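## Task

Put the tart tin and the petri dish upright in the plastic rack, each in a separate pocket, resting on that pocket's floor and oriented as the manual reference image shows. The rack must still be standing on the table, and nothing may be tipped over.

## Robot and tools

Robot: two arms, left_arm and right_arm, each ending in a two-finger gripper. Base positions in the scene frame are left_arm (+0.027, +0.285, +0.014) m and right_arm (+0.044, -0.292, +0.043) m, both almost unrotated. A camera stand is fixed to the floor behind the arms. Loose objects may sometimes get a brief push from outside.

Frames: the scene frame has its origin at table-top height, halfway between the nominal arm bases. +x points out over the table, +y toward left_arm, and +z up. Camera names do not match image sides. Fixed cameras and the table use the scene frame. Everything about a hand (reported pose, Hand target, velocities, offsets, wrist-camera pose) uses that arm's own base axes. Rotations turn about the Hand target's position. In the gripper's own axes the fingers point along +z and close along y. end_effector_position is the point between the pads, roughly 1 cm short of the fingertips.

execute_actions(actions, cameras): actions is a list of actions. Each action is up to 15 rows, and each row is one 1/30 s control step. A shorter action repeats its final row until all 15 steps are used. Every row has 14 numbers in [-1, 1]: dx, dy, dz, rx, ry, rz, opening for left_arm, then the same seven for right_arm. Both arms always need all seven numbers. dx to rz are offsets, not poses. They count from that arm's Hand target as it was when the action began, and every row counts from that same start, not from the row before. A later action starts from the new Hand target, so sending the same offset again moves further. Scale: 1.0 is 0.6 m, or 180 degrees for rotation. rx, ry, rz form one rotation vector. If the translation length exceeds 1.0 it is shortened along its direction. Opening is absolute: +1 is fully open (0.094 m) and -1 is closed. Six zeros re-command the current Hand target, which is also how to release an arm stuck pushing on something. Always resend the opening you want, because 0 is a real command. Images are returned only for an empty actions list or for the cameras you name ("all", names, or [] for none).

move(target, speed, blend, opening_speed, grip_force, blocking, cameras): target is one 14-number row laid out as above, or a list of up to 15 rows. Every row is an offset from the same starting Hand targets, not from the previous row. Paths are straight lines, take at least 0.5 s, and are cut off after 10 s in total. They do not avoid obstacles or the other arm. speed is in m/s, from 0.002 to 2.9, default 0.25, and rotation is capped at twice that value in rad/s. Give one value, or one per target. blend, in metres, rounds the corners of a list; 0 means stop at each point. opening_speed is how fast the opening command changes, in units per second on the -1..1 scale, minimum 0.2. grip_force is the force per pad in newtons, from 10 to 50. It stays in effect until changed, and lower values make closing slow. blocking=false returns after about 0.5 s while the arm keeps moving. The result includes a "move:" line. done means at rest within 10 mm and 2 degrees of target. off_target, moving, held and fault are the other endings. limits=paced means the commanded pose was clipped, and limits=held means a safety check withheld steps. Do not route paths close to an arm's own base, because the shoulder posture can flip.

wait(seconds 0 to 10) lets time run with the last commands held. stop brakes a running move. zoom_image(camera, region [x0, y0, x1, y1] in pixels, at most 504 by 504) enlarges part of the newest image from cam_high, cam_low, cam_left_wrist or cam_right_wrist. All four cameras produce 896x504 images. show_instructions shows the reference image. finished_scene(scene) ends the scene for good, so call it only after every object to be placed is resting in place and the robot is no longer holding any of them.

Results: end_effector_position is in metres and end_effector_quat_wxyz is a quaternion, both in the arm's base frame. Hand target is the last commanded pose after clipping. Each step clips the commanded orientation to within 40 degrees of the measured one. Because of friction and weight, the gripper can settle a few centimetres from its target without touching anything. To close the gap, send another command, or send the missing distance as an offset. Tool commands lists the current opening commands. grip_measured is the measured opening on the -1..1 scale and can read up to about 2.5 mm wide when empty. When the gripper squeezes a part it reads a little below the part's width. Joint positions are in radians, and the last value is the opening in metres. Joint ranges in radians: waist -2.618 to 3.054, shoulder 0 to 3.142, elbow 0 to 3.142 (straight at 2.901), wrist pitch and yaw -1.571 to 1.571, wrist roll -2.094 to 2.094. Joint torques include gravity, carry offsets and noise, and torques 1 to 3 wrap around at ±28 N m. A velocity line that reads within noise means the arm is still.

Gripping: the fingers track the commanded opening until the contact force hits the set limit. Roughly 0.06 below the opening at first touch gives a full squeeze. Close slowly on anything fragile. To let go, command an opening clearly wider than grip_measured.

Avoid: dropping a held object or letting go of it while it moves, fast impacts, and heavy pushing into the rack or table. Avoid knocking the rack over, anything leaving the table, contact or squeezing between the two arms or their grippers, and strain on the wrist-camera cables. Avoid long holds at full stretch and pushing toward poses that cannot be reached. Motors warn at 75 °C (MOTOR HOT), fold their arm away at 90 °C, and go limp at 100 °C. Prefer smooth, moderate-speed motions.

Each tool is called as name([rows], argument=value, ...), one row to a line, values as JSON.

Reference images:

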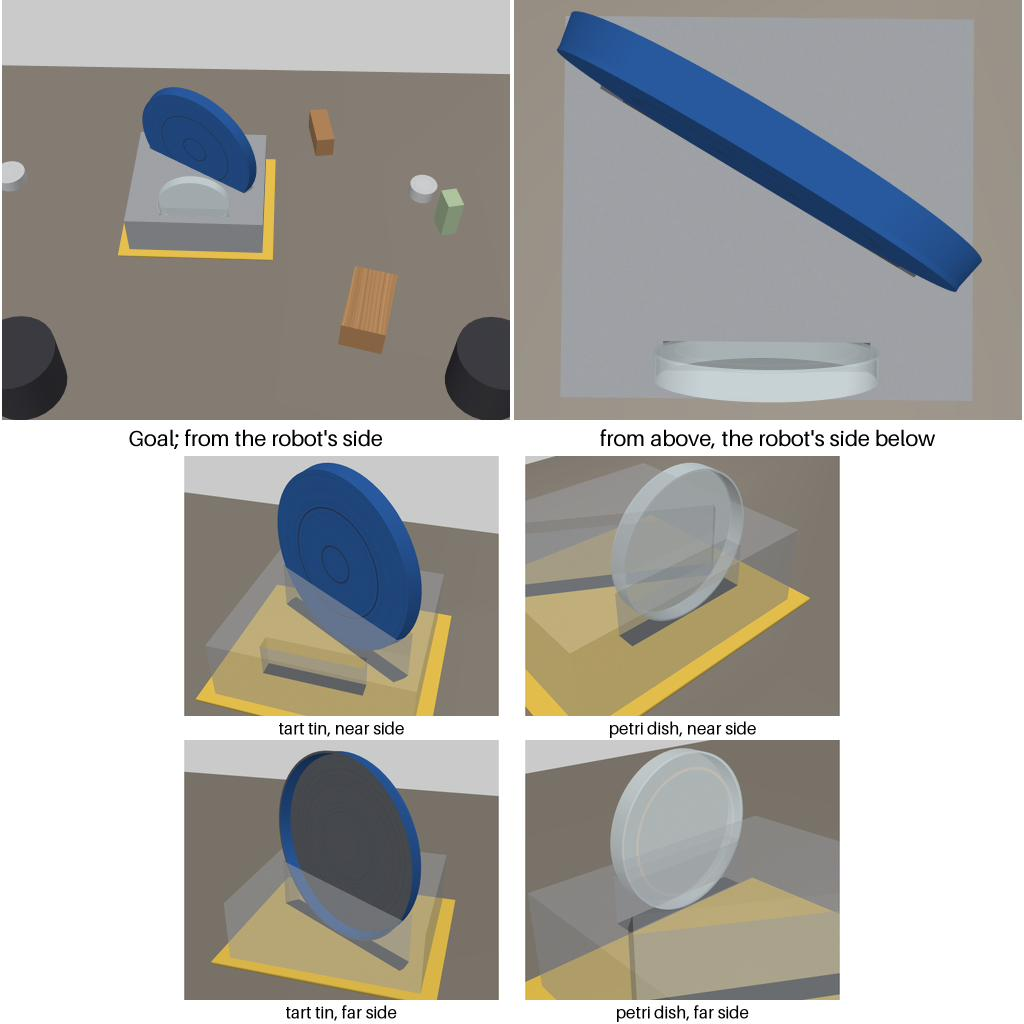

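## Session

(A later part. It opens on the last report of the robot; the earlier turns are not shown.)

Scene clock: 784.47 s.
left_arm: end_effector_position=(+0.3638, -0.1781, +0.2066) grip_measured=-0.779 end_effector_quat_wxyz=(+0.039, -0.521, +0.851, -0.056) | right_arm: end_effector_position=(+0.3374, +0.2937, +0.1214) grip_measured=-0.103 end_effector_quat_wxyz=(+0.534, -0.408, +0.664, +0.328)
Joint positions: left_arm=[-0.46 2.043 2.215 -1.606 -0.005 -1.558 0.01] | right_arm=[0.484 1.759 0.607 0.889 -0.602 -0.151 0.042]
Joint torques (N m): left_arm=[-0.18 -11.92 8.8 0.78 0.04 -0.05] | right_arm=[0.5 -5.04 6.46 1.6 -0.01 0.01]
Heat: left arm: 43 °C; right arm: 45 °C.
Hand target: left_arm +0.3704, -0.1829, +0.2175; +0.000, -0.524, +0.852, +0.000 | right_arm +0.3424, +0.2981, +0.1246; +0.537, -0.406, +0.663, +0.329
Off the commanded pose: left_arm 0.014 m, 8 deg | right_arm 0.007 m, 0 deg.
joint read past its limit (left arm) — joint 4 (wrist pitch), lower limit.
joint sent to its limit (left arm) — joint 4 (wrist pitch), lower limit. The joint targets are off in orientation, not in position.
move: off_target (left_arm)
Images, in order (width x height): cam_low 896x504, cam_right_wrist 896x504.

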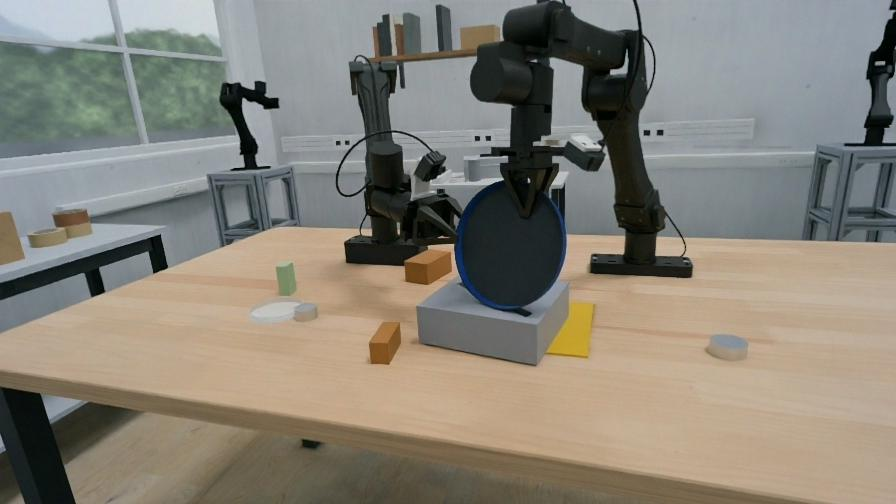

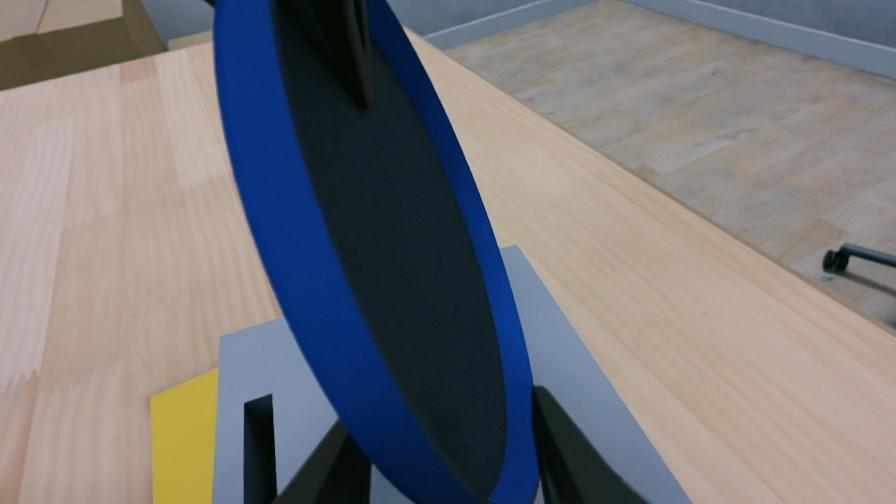

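move([
  [0,0,0,0,0,0,-0.85,0.008,0.016,0.0,0,0,0,-0.1],
  [0,0,0,0,0,0,-0.85,0.008,0.016,0.0,0,0,0,-0.85],
], speed=0.08, opening_speed=0.4, cameras=["cam_right_wrist","cam_left_wrist"])

Scene clock: 790.70 s.
left_arm: end_effector_position=(+0.3690, -0.1804, +0.2082) grip_measured=-0.779 end_effector_quat_wxyz=(+0.045, -0.522, +0.849, -0.066) | right_arm: end_effector_position=(+0.3405, +0.3044, +0.1215) grip_measured=-0.571 end_effector_quat_wxyz=(+0.544, -0.433, +0.648, +0.312)
Joint positions: left_arm=[-0.46 2.043 2.218 -1.585 -0.006 -1.563 0.01] | right_arm=[0.507 1.787 0.641 0.885 -0.587 -0.215 0.02]
Joint torques (N m): left_arm=[-0.21 -11.81 8.53 0.55 0.11 -0.06] | right_arm=[0.23 -5.37 6.71 1.58 0.01 0.71]
Heat: left arm: 43 °C; right arm: 45 °C.
Hand target: left_arm +0.3704, -0.1829, +0.2175; +0.000, -0.524, +0.852, +0.000 | right_arm +0.3472, +0.3077, +0.1246; +0.537, -0.406, +0.663, +0.329
Off the commanded pose: left_arm 0.010 m, 9 deg | right_arm 0.008 m, 4 deg.
joint read past its limit (left arm) — joint 4 (wrist pitch), lower limit.
joint sent to its limit (left arm) — joint 4 (wrist pitch), lower limit. The joint targets are off in orientation, not in position.
move: off_target (left_arm, right_arm)
Images, in order (width x height): cam_left_wrist 896x504, cam_right_wrist 896x504.

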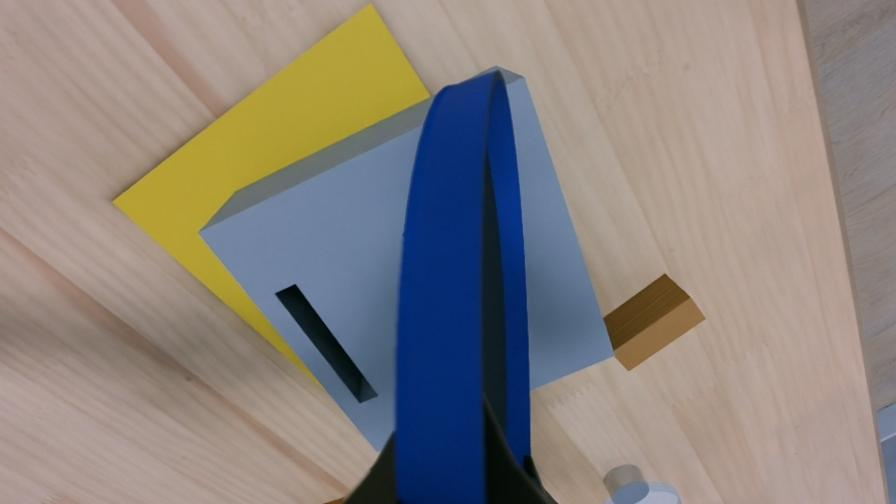

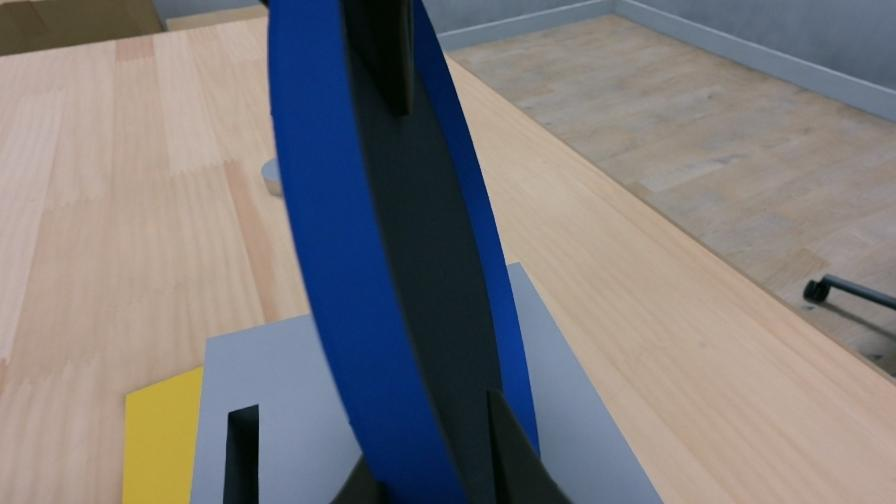

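move(target=[0,0,0,0,0,0,-0.3,0,0,0,0,0,0,-0.9], opening_speed=0.5, cameras=["cam_right_wrist","cam_left_wrist","cam_low"])

zoom_image(camera="cam_low", region=[340, 130, 620, 370])

Scene clock: 794.37 s.
left_arm: end_effector_position=(+0.3826, -0.1867, +0.2119) grip_measured=-0.302 end_effector_quat_wxyz=(+0.063, -0.521, +0.846, -0.092) | right_arm: end_effector_position=(+0.3378, +0.3075, +0.1243) grip_measured=-0.701 end_effector_quat_wxyz=(+0.538, -0.424, +0.650, +0.330)
Joint positions: left_arm=[-0.46 2.043 2.221 -1.526 -0.009 -1.563 0.033] | right_arm=[0.51 1.787 0.644 0.894 -0.603 -0.171 0.014]
Joint torques (N m): left_arm=[-0.27 -11.89 8.53 0.11 0.09 -0.03] | right_arm=[-0.17 -5.29 6.37 1.53 0.19 0.28]
Heat: left arm: 43 °C; right arm: 45 °C.
Hand target: left_arm +0.3703, -0.1829, +0.2175; +0.000, -0.524, +0.852, +0.000 | right_arm +0.3472, +0.3077, +0.1244; +0.536, -0.406, +0.663, +0.329
Off the commanded pose: left_arm 0.014 m, 13 deg | right_arm 0.009 m, 3 deg.
joint sent to its limit (left arm) — joint 4 (wrist pitch), lower limit. The joint targets are off in orientation, not in position.
move: off_target (left_arm, right_arm)
Images, in order (width x height): cam_low 896x504, cam_left_wrist 896x504, cam_right_wrist 896x504.

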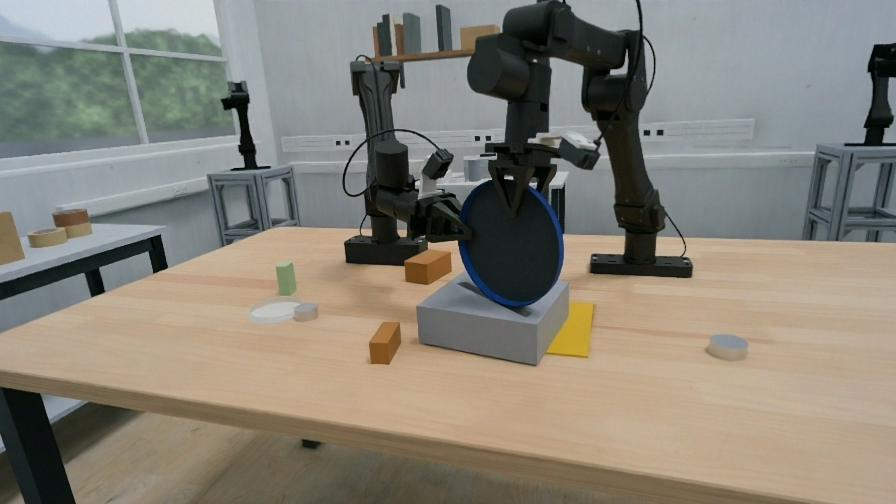

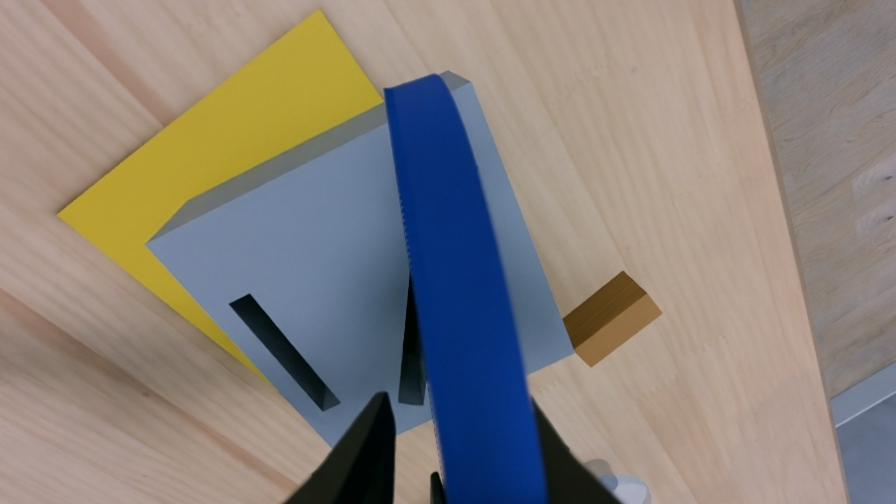

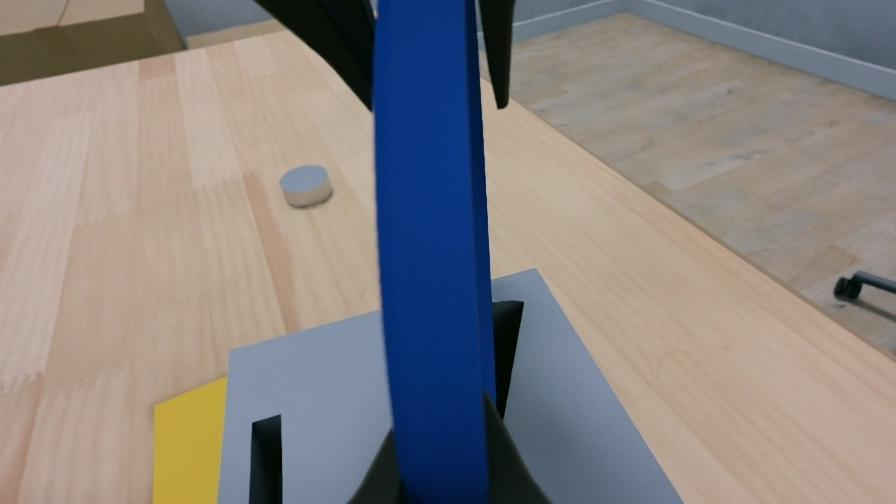

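Scaled by 1.800 from the camera's 896x504 image, which has a finer 1280x720 frame.

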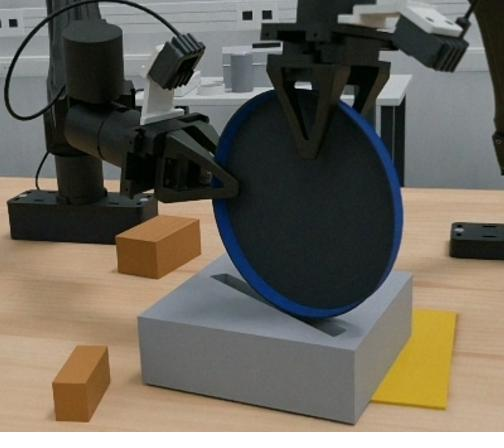

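move([
  [0,0,0.25,0,0,0,-0.2,0,0,0.03,0,0,0,-0.9],
  [0,0.05,0.35,0,0,0,-0.2,-0.027,-0.0295,0.039,0,0,-0.075,-0.9],
], speed=0.12, cameras=["all"])

zoom_image(camera="cam_low", region=[340, 130, 620, 370])

Scene clock: 815.07 s.
left_arm: end_effector_position=(+0.3814, -0.1618, +0.4115) grip_measured=-0.202 end_effector_quat_wxyz=(+0.219, -0.487, +0.781, -0.324) | right_arm: end_effector_position=(+0.3213, +0.2938, +0.1183) grip_measured=-0.703 end_effector_quat_wxyz=(+0.528, -0.343, +0.727, +0.275)
Joint positions: left_arm=[-0.397 1.9 2.696 -1.563 0.016 -1.519 0.037] | right_arm=[0.621 1.626 0.532 0.785 -0.286 -0.05 0.014]
Joint torques (N m): left_arm=[0.62 -11.06 7.36 1.48 0.03 0.15] | right_arm=[-0.02 -8.27 5.09 2.12 0.36 -0.03]
Heat: left arm: 44 °C; right arm: 45 °C.
Hand target: left_arm +0.3704, -0.1530, +0.4274; +0.030, -0.524, +0.850, -0.044 | right_arm +0.3310, +0.2900, +0.1479; +0.571, -0.326, +0.706, +0.263
Off the commanded pose: left_arm 0.021 m, 46 deg; orientation clipped | right_arm 0.031 m, 6 deg.
joint sent to its limit (left arm) — joint 4 (wrist pitch), lower limit. The joint targets are off in orientation, not in position.
move: off_target (left_arm, right_arm); limits=paced

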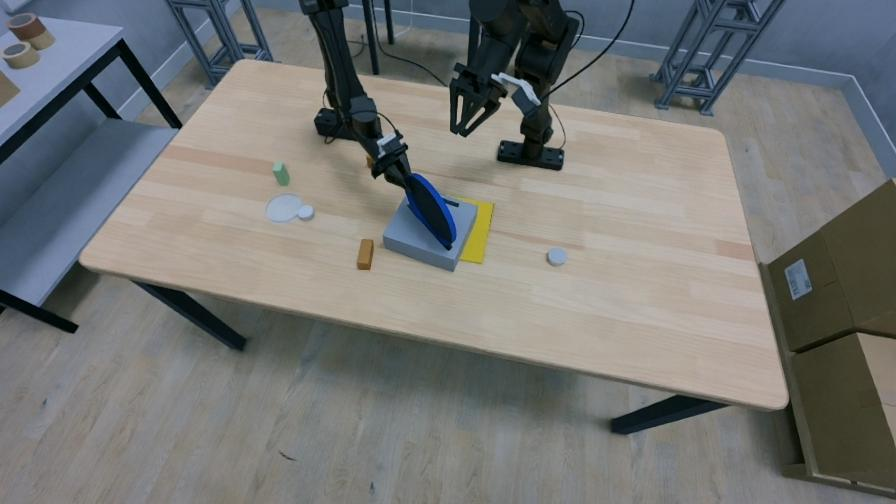

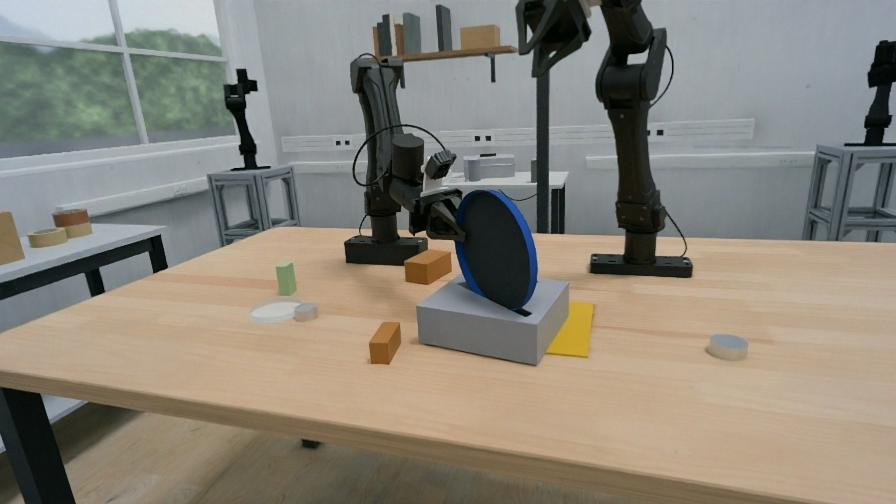

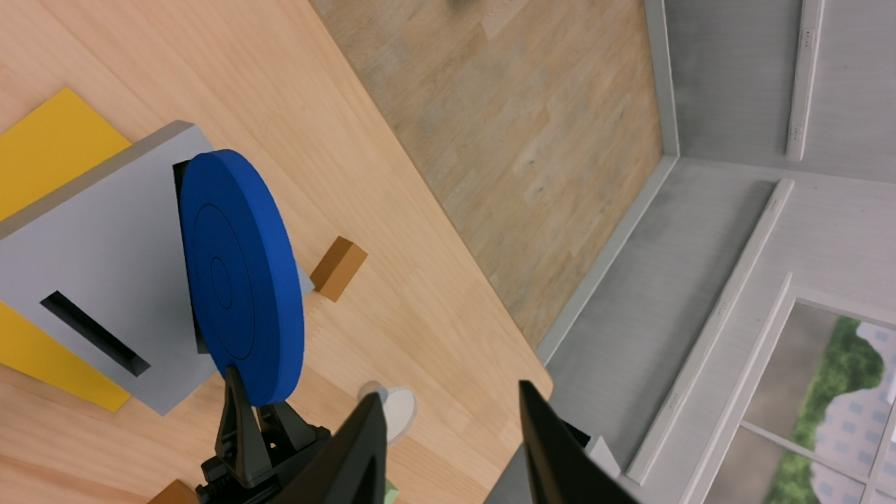

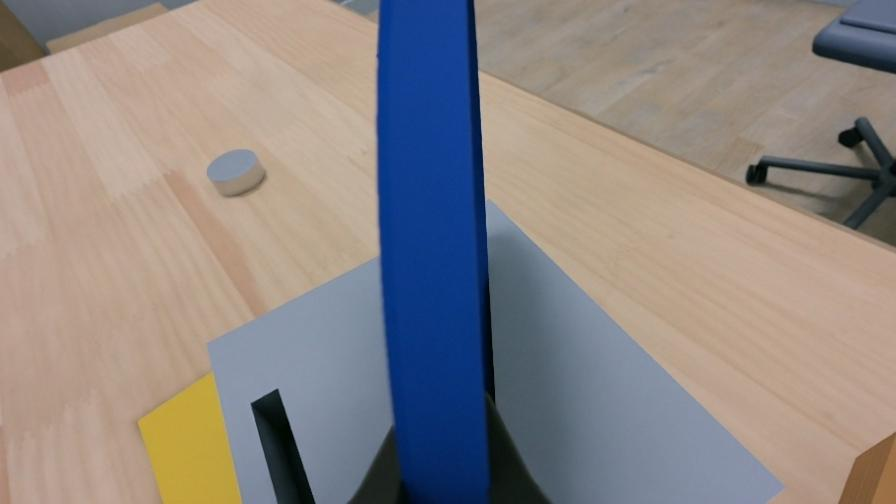

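Scaled by 1.800 from the camera's 896x504 image, which has a finer 1280x720 frame.

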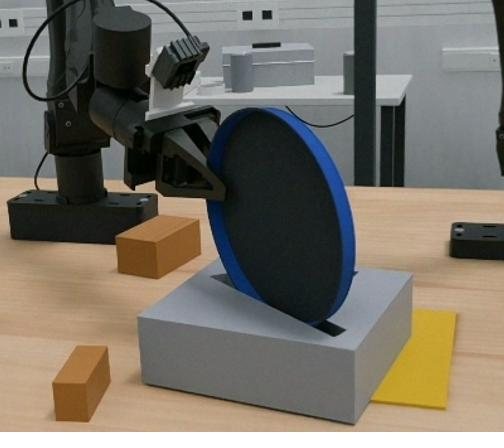

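move(target=[0,0,0,0,0,0,-0.2,0,0,-0.07,0,0,-0.008,-0.9], speed=0.05, cameras=["cam_right_wrist","cam_left_wrist","cam_low"])

zoom_image(camera="cam_low", region=[400, 170, 600, 370])

zoom_image(camera="cam_left_wrist", region=[0, 80, 400, 480])

Scene clock: 839.60 s.
left_arm: end_effector_position=(+0.3814, -0.1618, +0.4115) grip_measured=-0.202 end_effector_quat_wxyz=(+0.219, -0.487, +0.781, -0.324) | right_arm: end_effector_position=(+0.3174, +0.2933, +0.0890) grip_measured=-0.703 end_effector_quat_wxyz=(+0.536, -0.338, +0.724, +0.271)
Joint positions: left_arm=[-0.397 1.9 2.696 -1.563 0.016 -1.519 0.037] | right_arm=[0.638 1.758 0.471 0.995 -0.256 -0.046 0.014]
Joint torques (N m): left_arm=[0.68 -10.93 7.19 1.5 -0.01 0.1] | right_arm=[-0.17 -5.18 4.46 2.45 0.51 0]
Heat: left arm: 43 °C; right arm: 46 °C.
Hand target: left_arm +0.3704, -0.1530, +0.4274; +0.030, -0.524, +0.850, -0.044 | right_arm +0.3310, +0.2900, +0.1060; +0.575, -0.317, +0.710, +0.256
Off the commanded pose: left_arm 0.021 m, 40 deg | right_arm 0.022 m, 6 deg.
joint sent to its limit (left arm) — joint 4 (wrist pitch), lower limit. The joint targets are off in orientation, not in position.
move: off_target (left_arm, right_arm)
Images, in order (width x height): cam_low 896x504, cam_left_wrist 896x504, cam_right_wrist 896x504.

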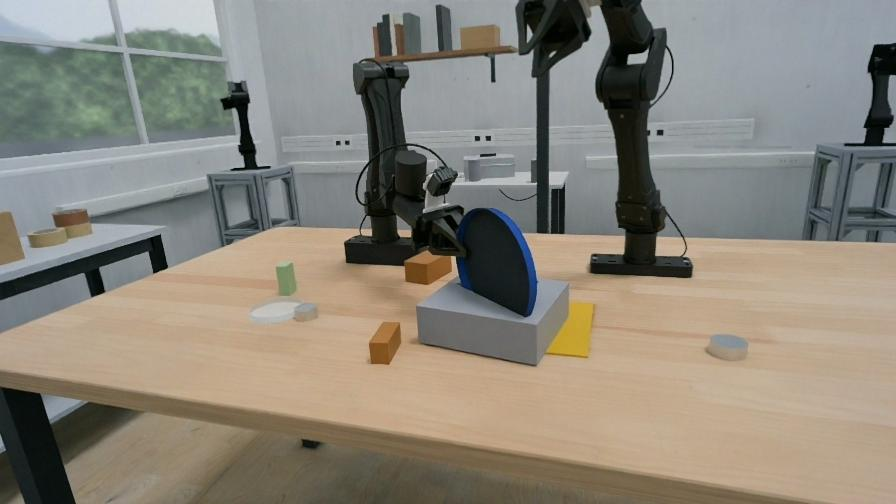

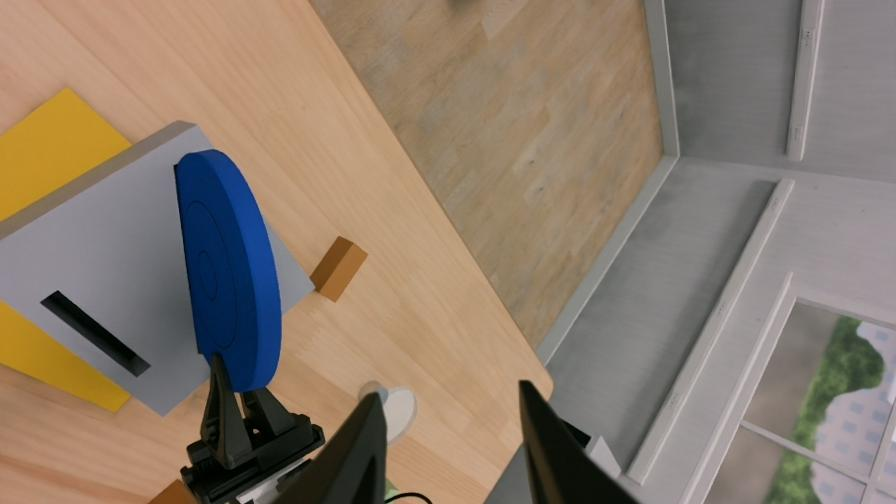

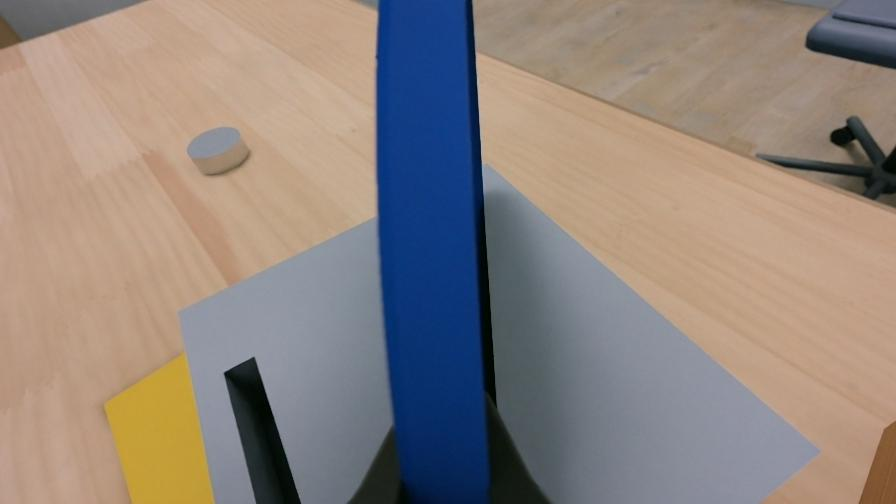

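Scaled by 2.520 from the camera's 896x504 image, which has a finer 1280x720 frame.

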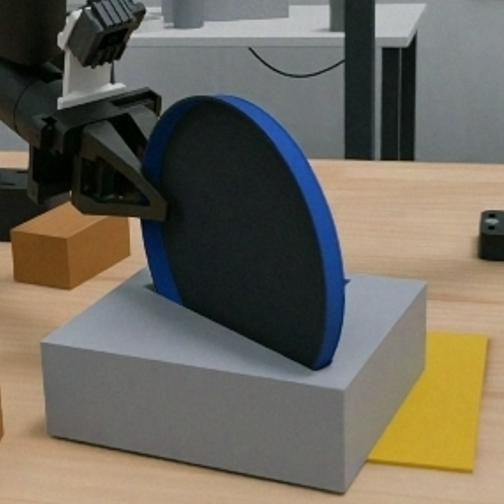

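Scaled by 1.260 from the camera's 896x504 image, which has a finer 1280x720 frame.

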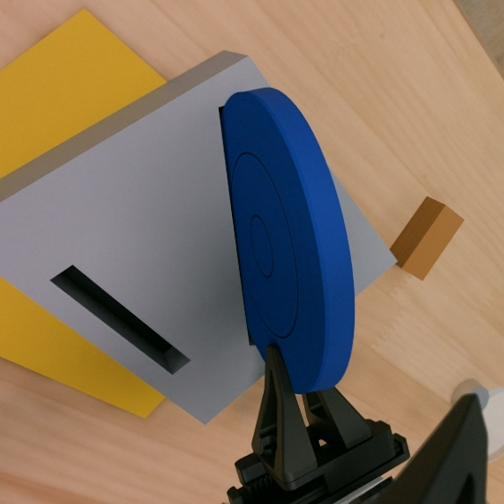

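move(target=[0,0,0,0,0,0,-0.2,0,0,-0.06,0,0,0,-0.9], speed=0.05, cameras=["cam_right_wrist","cam_left_wrist","cam_low"])

zoom_image(camera="cam_low", region=[400, 170, 600, 370])

Scene clock: 844.17 s.
left_arm: end_effector_position=(+0.3814, -0.1618, +0.4115) grip_measured=-0.202 end_effector_quat_wxyz=(+0.219, -0.487, +0.781, -0.324) | right_arm: end_effector_position=(+0.3236, +0.2963, +0.0732) grip_measured=-0.703 end_effector_quat_wxyz=(+0.567, -0.332, +0.702, +0.274)
Joint positions: left_arm=[-0.397 1.9 2.696 -1.563 0.016 -1.519 0.037] | right_arm=[0.638 1.943 0.459 1.269 -0.249 -0.045 0.014]
Joint torques (N m): left_arm=[0.69 -11.07 7.58 1.52 0.02 0.11] | right_arm=[-0.1 -4.79 3.18 1.9 0.48 -0.02]
Motor temperatures (°C): left_arm=[34 43 42 39 33 33 37] | right_arm=[35 40 45 47 35 35 37]
Heat: left arm: 43 °C; right arm: 47 °C.
Hand target: left_arm +0.3704, -0.1530, +0.4274; +0.030, -0.524, +0.850, -0.044 | right_arm +0.3310, +0.2900, +0.0701; +0.575, -0.317, +0.710, +0.256
Off the commanded pose: left_arm 0.021 m, 40 deg | right_arm 0.010 m, 3 deg.
joint sent to its limit (left arm) — joint 4 (wrist pitch), lower limit. The joint targets are off in orientation, not in position.
move: off_target (left_arm, right_arm)
Images, in order (width x height): cam_low 896x504, cam_left_wrist 896x504, cam_right_wrist 896x504.

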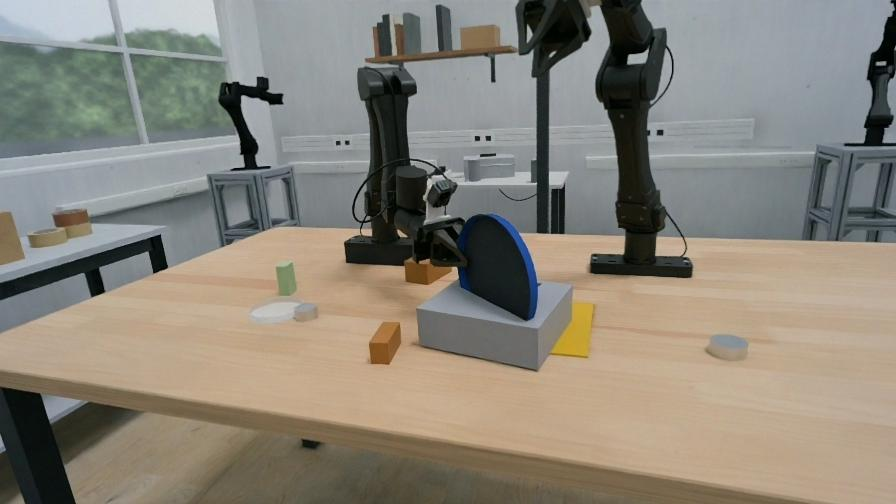

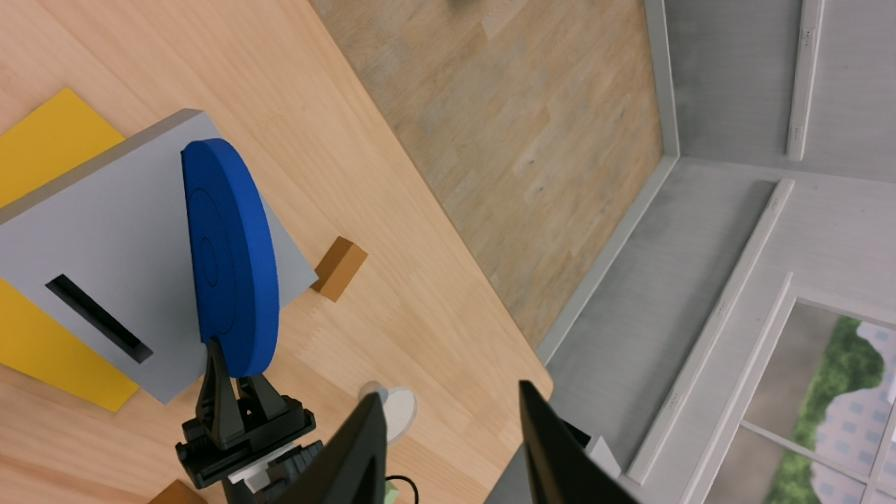

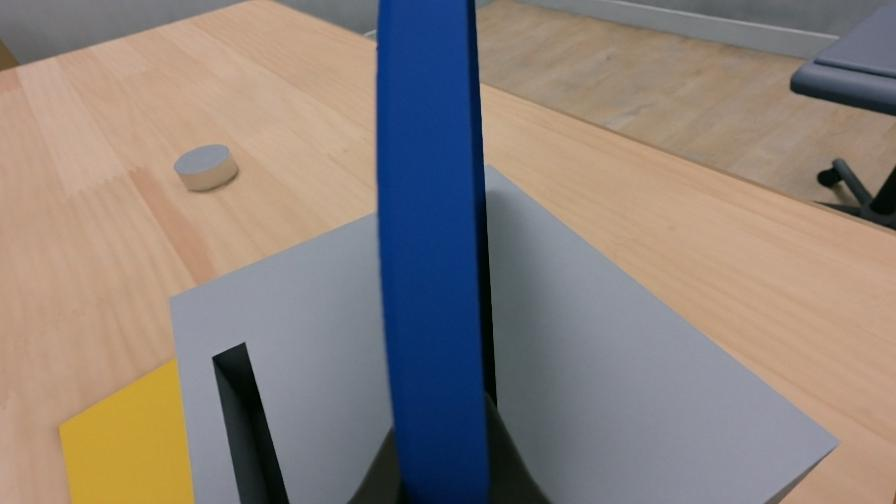

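Scaled by 2.520 from the camera's 896x504 image, which has a finer 1280x720 frame.

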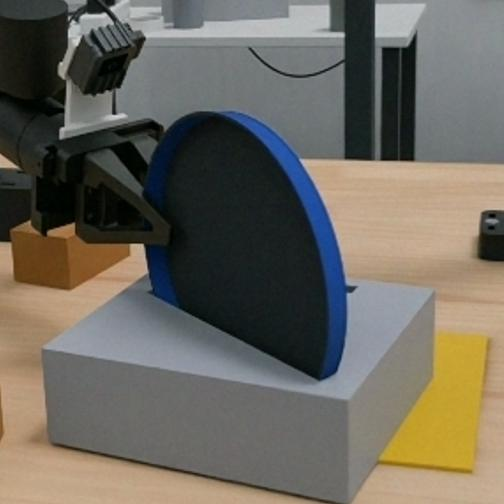

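move([
  [0,0,0,0,0,0,-0.2,0,0,-0.03,0,0,0,-0.9],
  [0,0,0,0,0,0,-0.2,0,0,0.0,0,0,0,-0.3],
], speed=0.05, opening_speed=0.6, cameras=["cam_right_wrist","cam_low","cam_left_wrist"])

zoom_image(camera="cam_low", region=[400, 170, 600, 370])

Scene clock: 850.87 s.
left_arm: end_effector_position=(+0.3814, -0.1618, +0.4115) grip_measured=-0.202 end_effector_quat_wxyz=(+0.219, -0.487, +0.781, -0.324) | right_arm: end_effector_position=(+0.3279, +0.2907, +0.0596) grip_measured=-0.303 end_effector_quat_wxyz=(+0.564, -0.323, +0.715, +0.258)
Joint positions: left_arm=[-0.397 1.9 2.696 -1.563 0.016 -1.519 0.037] | right_arm=[0.638 1.988 0.457 1.294 -0.209 -0.045 0.033]
Joint torques (N m): left_arm=[0.55 -10.86 7.27 1.51 0.03 0.12] | right_arm=[-0.06 -8.03 3.17 1.67 0.09 -0.03]
Heat: left arm: 42 °C; right arm: 47 °C.
Hand target: left_arm +0.3704, -0.1530, +0.4274; +0.030, -0.524, +0.850, -0.044 | right_arm +0.3310, +0.2900, +0.0700; +0.575, -0.317, +0.710, +0.256
Off the commanded pose: left_arm 0.021 m, 40 deg | right_arm 0.011 m, 1 deg.
joint sent to its limit (left arm) — joint 4 (wrist pitch), lower limit. The joint targets are off in orientation, not in position.
move: off_target (left_arm, right_arm); target 2's new opening was sent with right_arm's hand 0.009 m and 3 deg from that target
Images, in order (width x height): cam_low 896x504, cam_left_wrist 896x504, cam_right_wrist 896x504.

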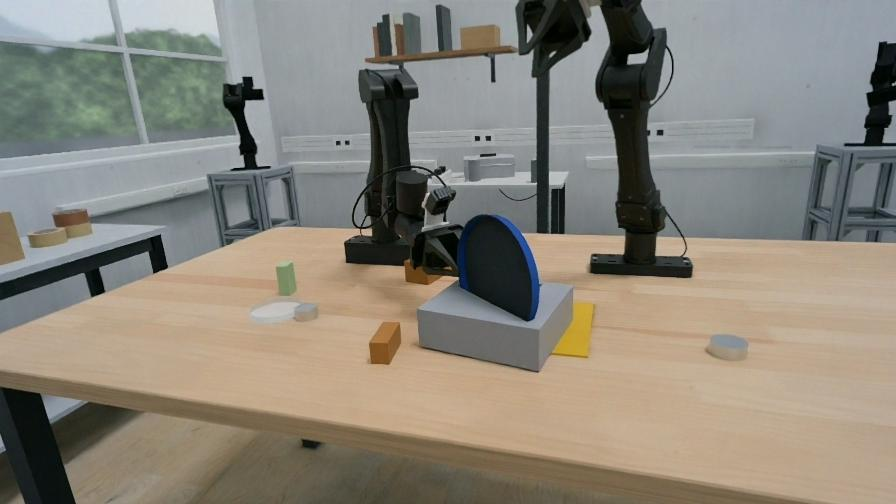

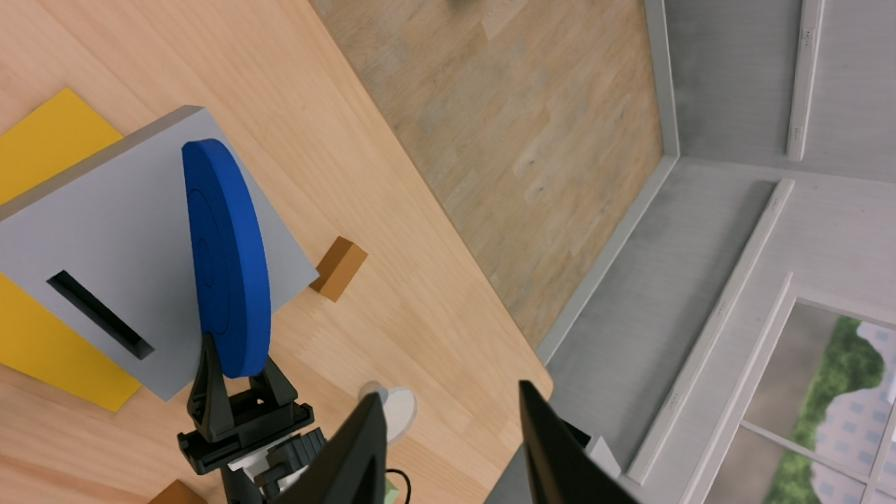

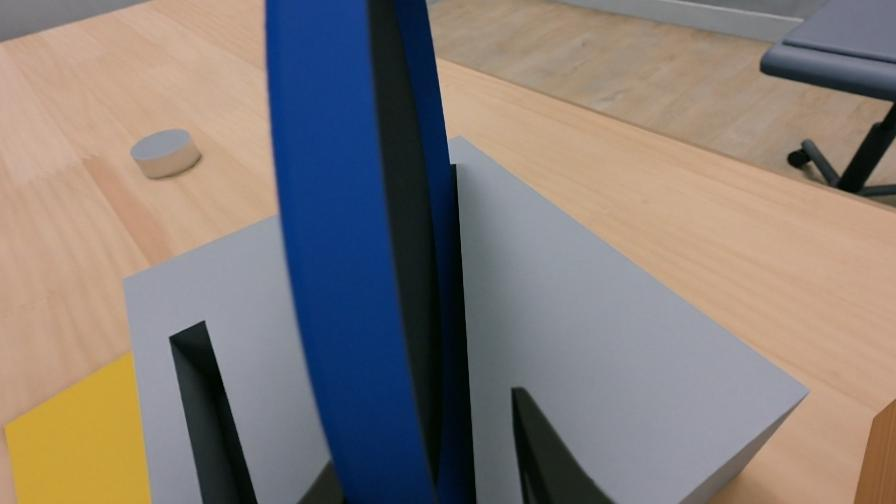

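Scaled by 2.520 from the camera's 896x504 image, which has a finer 1280x720 frame.

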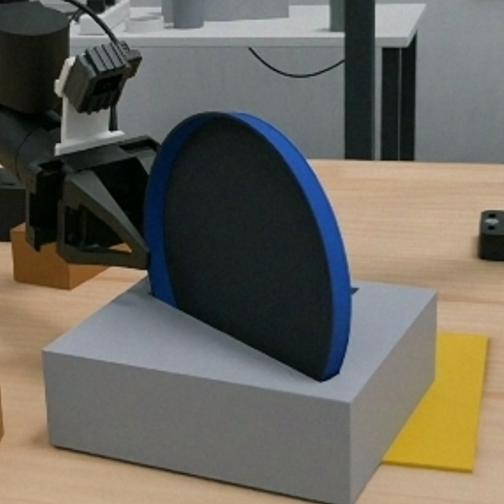

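move([
  [0,0,0,0,0,0,-0.2,-0.1,-0.13,0.01,0,0,0,-0.3],
  [0,0,0,0,0,0,-0.2,-0.1,-0.2,0.2,-0.03,0.08,-0.05,-0.3],
  [0,0,0,0,0,0,-0.2,0.042,-0.698,0.1,-0.157,0.42,-0.256,0.0],
], speed=[0.12,0.25,0.35], blend=[0.005,0.04,0], cameras=["all"])

Scene clock: 869.90 s.
left_arm: end_effector_position=(+0.3814, -0.1618, +0.4115) grip_measured=-0.202 end_effector_quat_wxyz=(+0.219, -0.487, +0.781, -0.324) | right_arm: end_effector_position=(+0.3521, -0.1248, +0.1259) grip_measured=-0.003 end_effector_quat_wxyz=(-0.005, +0.056, +0.998, +0.005)
Joint positions: left_arm=[-0.397 1.9 2.696 -1.563 0.016 -1.519 0.037] | right_arm=[-0.347 1.98 1.802 -1.405 -0.006 -0.234 0.047]
Joint torques (N m): left_arm=[0.64 -11.02 7.34 1.48 0.01 0.08] | right_arm=[-0.18 -7.53 7.46 0.21 0.02 0.06]
Heat: left arm: 42 °C; right arm: 46 °C.
Hand target: left_arm +0.3704, -0.1530, +0.4274; +0.030, -0.524, +0.850, -0.044 | right_arm +0.3562, -0.1289, +0.1300; +0.000, +0.062, +0.998, +0.000
Off the commanded pose: left_arm 0.021 m, 40 deg | right_arm 0.007 m, 1 deg.
joint sent to its limit (left arm) — joint 4 (wrist pitch), lower limit. The joint targets are off in orientation, not in position.
move: off_target (left_arm)

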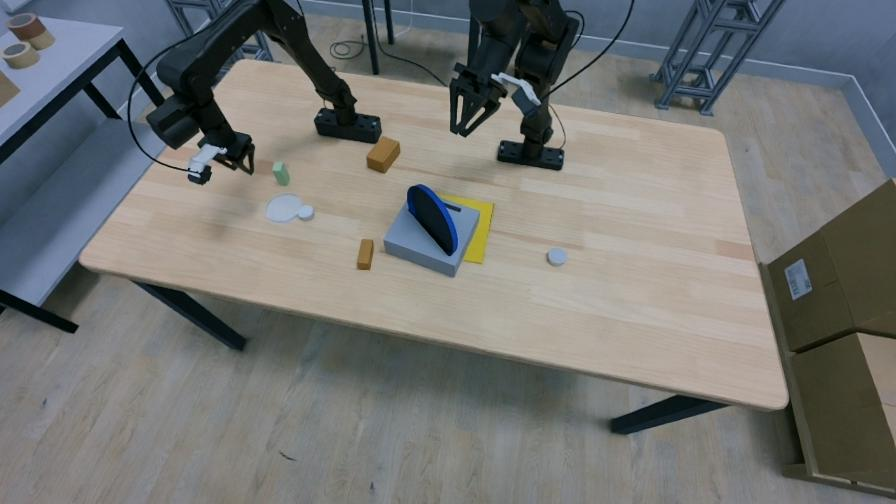

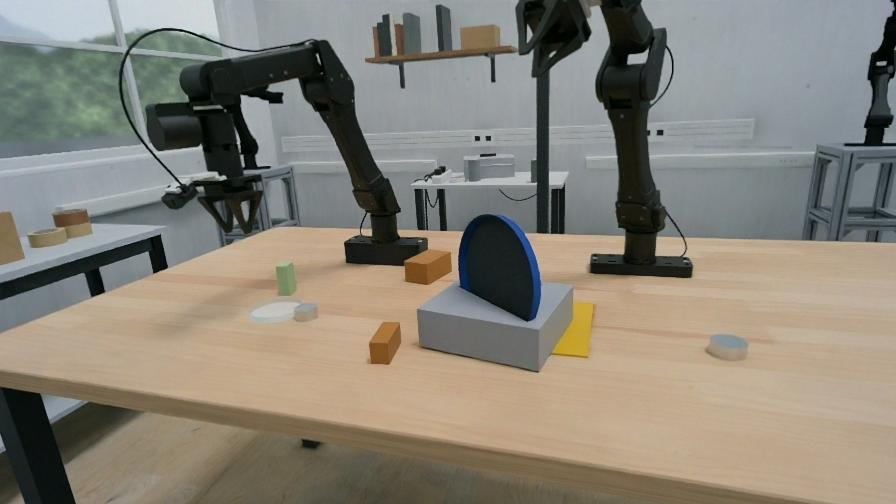

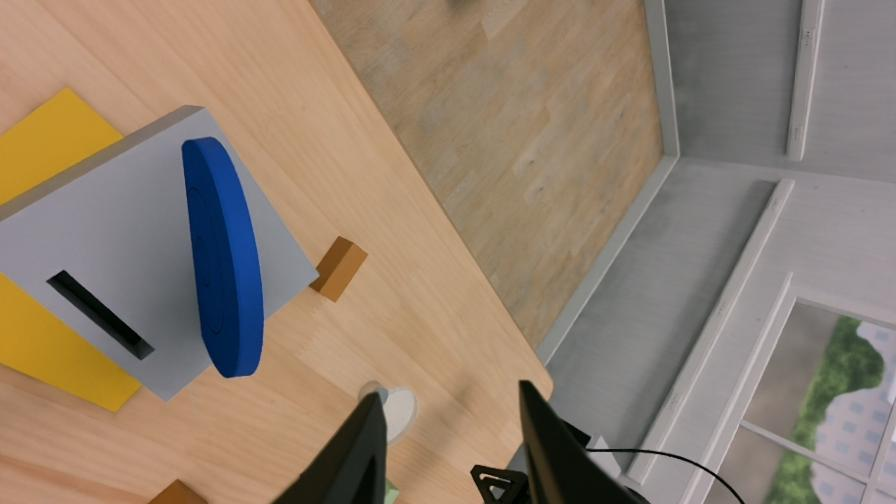

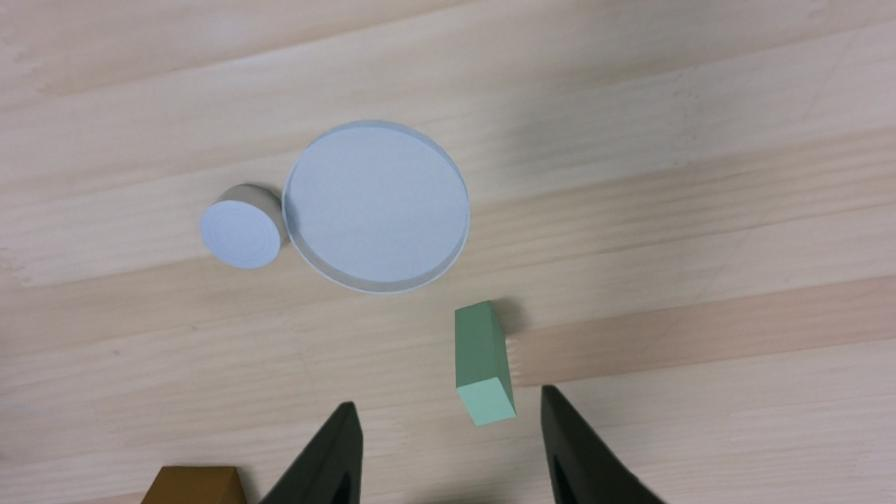

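move([
  [0,0,0,0,0,0,-0.2,-0.038,-0.0093,-0.1,0,0,0,0.0],
  [0,0,0,0,0,0,-0.2,-0.038,-0.0093,-0.278,0,0,0,0.0],
], speed=0.15, cameras=["cam_right_wrist","cam_low"])

zoom_image(camera="cam_low", region=[180, 220, 360, 340])

Scene clock: 880.17 s.
left_arm: end_effector_position=(+0.3814, -0.1618, +0.4115) grip_measured=-0.202 end_effector_quat_wxyz=(+0.219, -0.487, +0.781, -0.324) | right_arm: end_effector_position=(+0.3251, -0.1283, -0.0325) grip_measured=-0.003 end_effector_quat_wxyz=(-0.017, +0.063, +0.998, +0.007)
Joint positions: left_arm=[-0.397 1.9 2.696 -1.563 0.016 -1.519 0.037] | right_arm=[-0.38 2.063 1.266 -0.811 -0.003 -0.255 0.047]
Joint torques (N m): left_arm=[0.76 -11.15 7.46 1.46 0.01 0.11] | right_arm=[-0.4 -7.38 4.48 0.71 0.04 -0.11]
Heat: left arm: 42 °C; right arm: 45 °C.
Hand target: left_arm +0.3704, -0.1530, +0.4274; +0.030, -0.524, +0.850, -0.044 | right_arm +0.3334, -0.1344, -0.0368; +0.000, +0.061, +0.998, +0.000
Off the commanded pose: left_arm 0.021 m, 40 deg | right_arm 0.011 m, 2 deg.
joint sent to its limit (left arm) — joint 4 (wrist pitch), lower limit. The joint targets are off in orientation, not in position.
move: off_target (left_arm, right_arm)
Images, in order (width x height): cam_low 896x504, cam_right_wrist 896x504.

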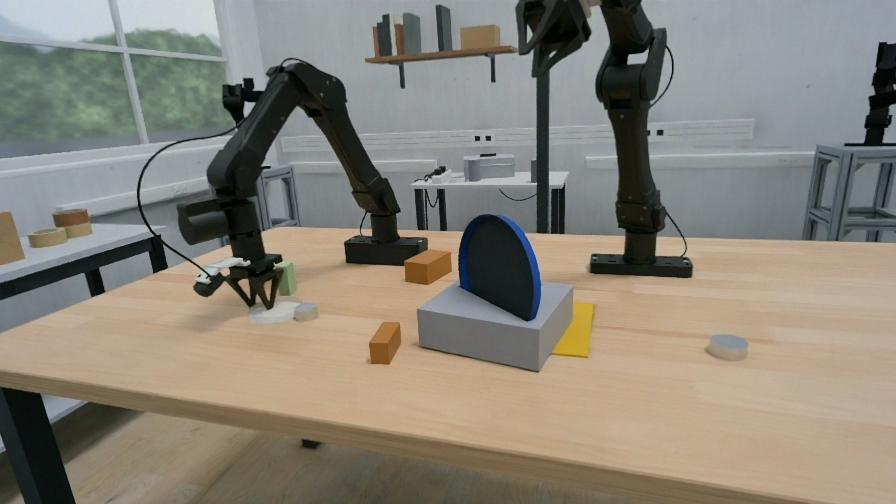

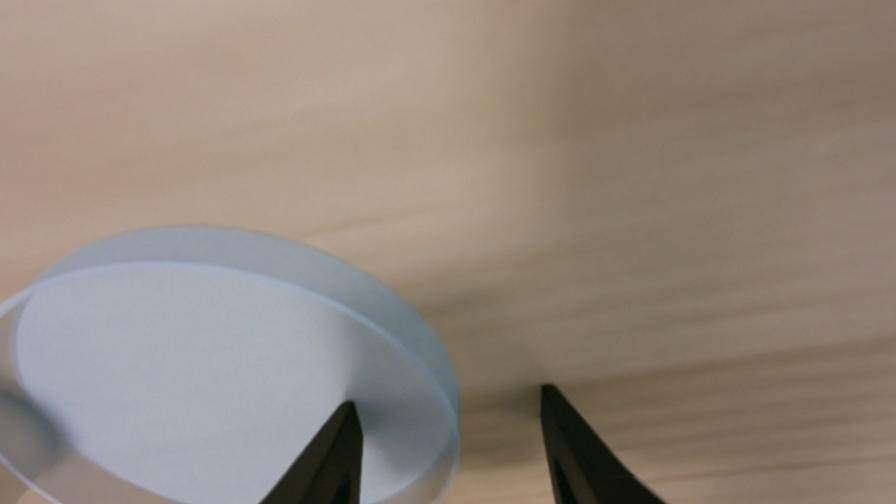

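Scaled by 2.800 from the camera's 896x504 image, which has a finer 1280x720 frame.

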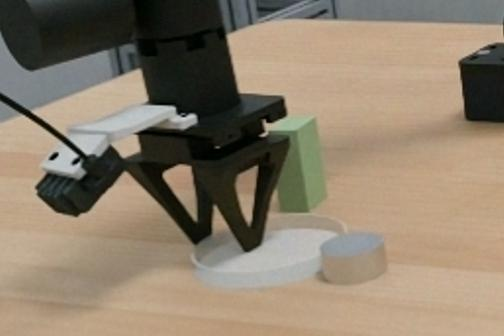

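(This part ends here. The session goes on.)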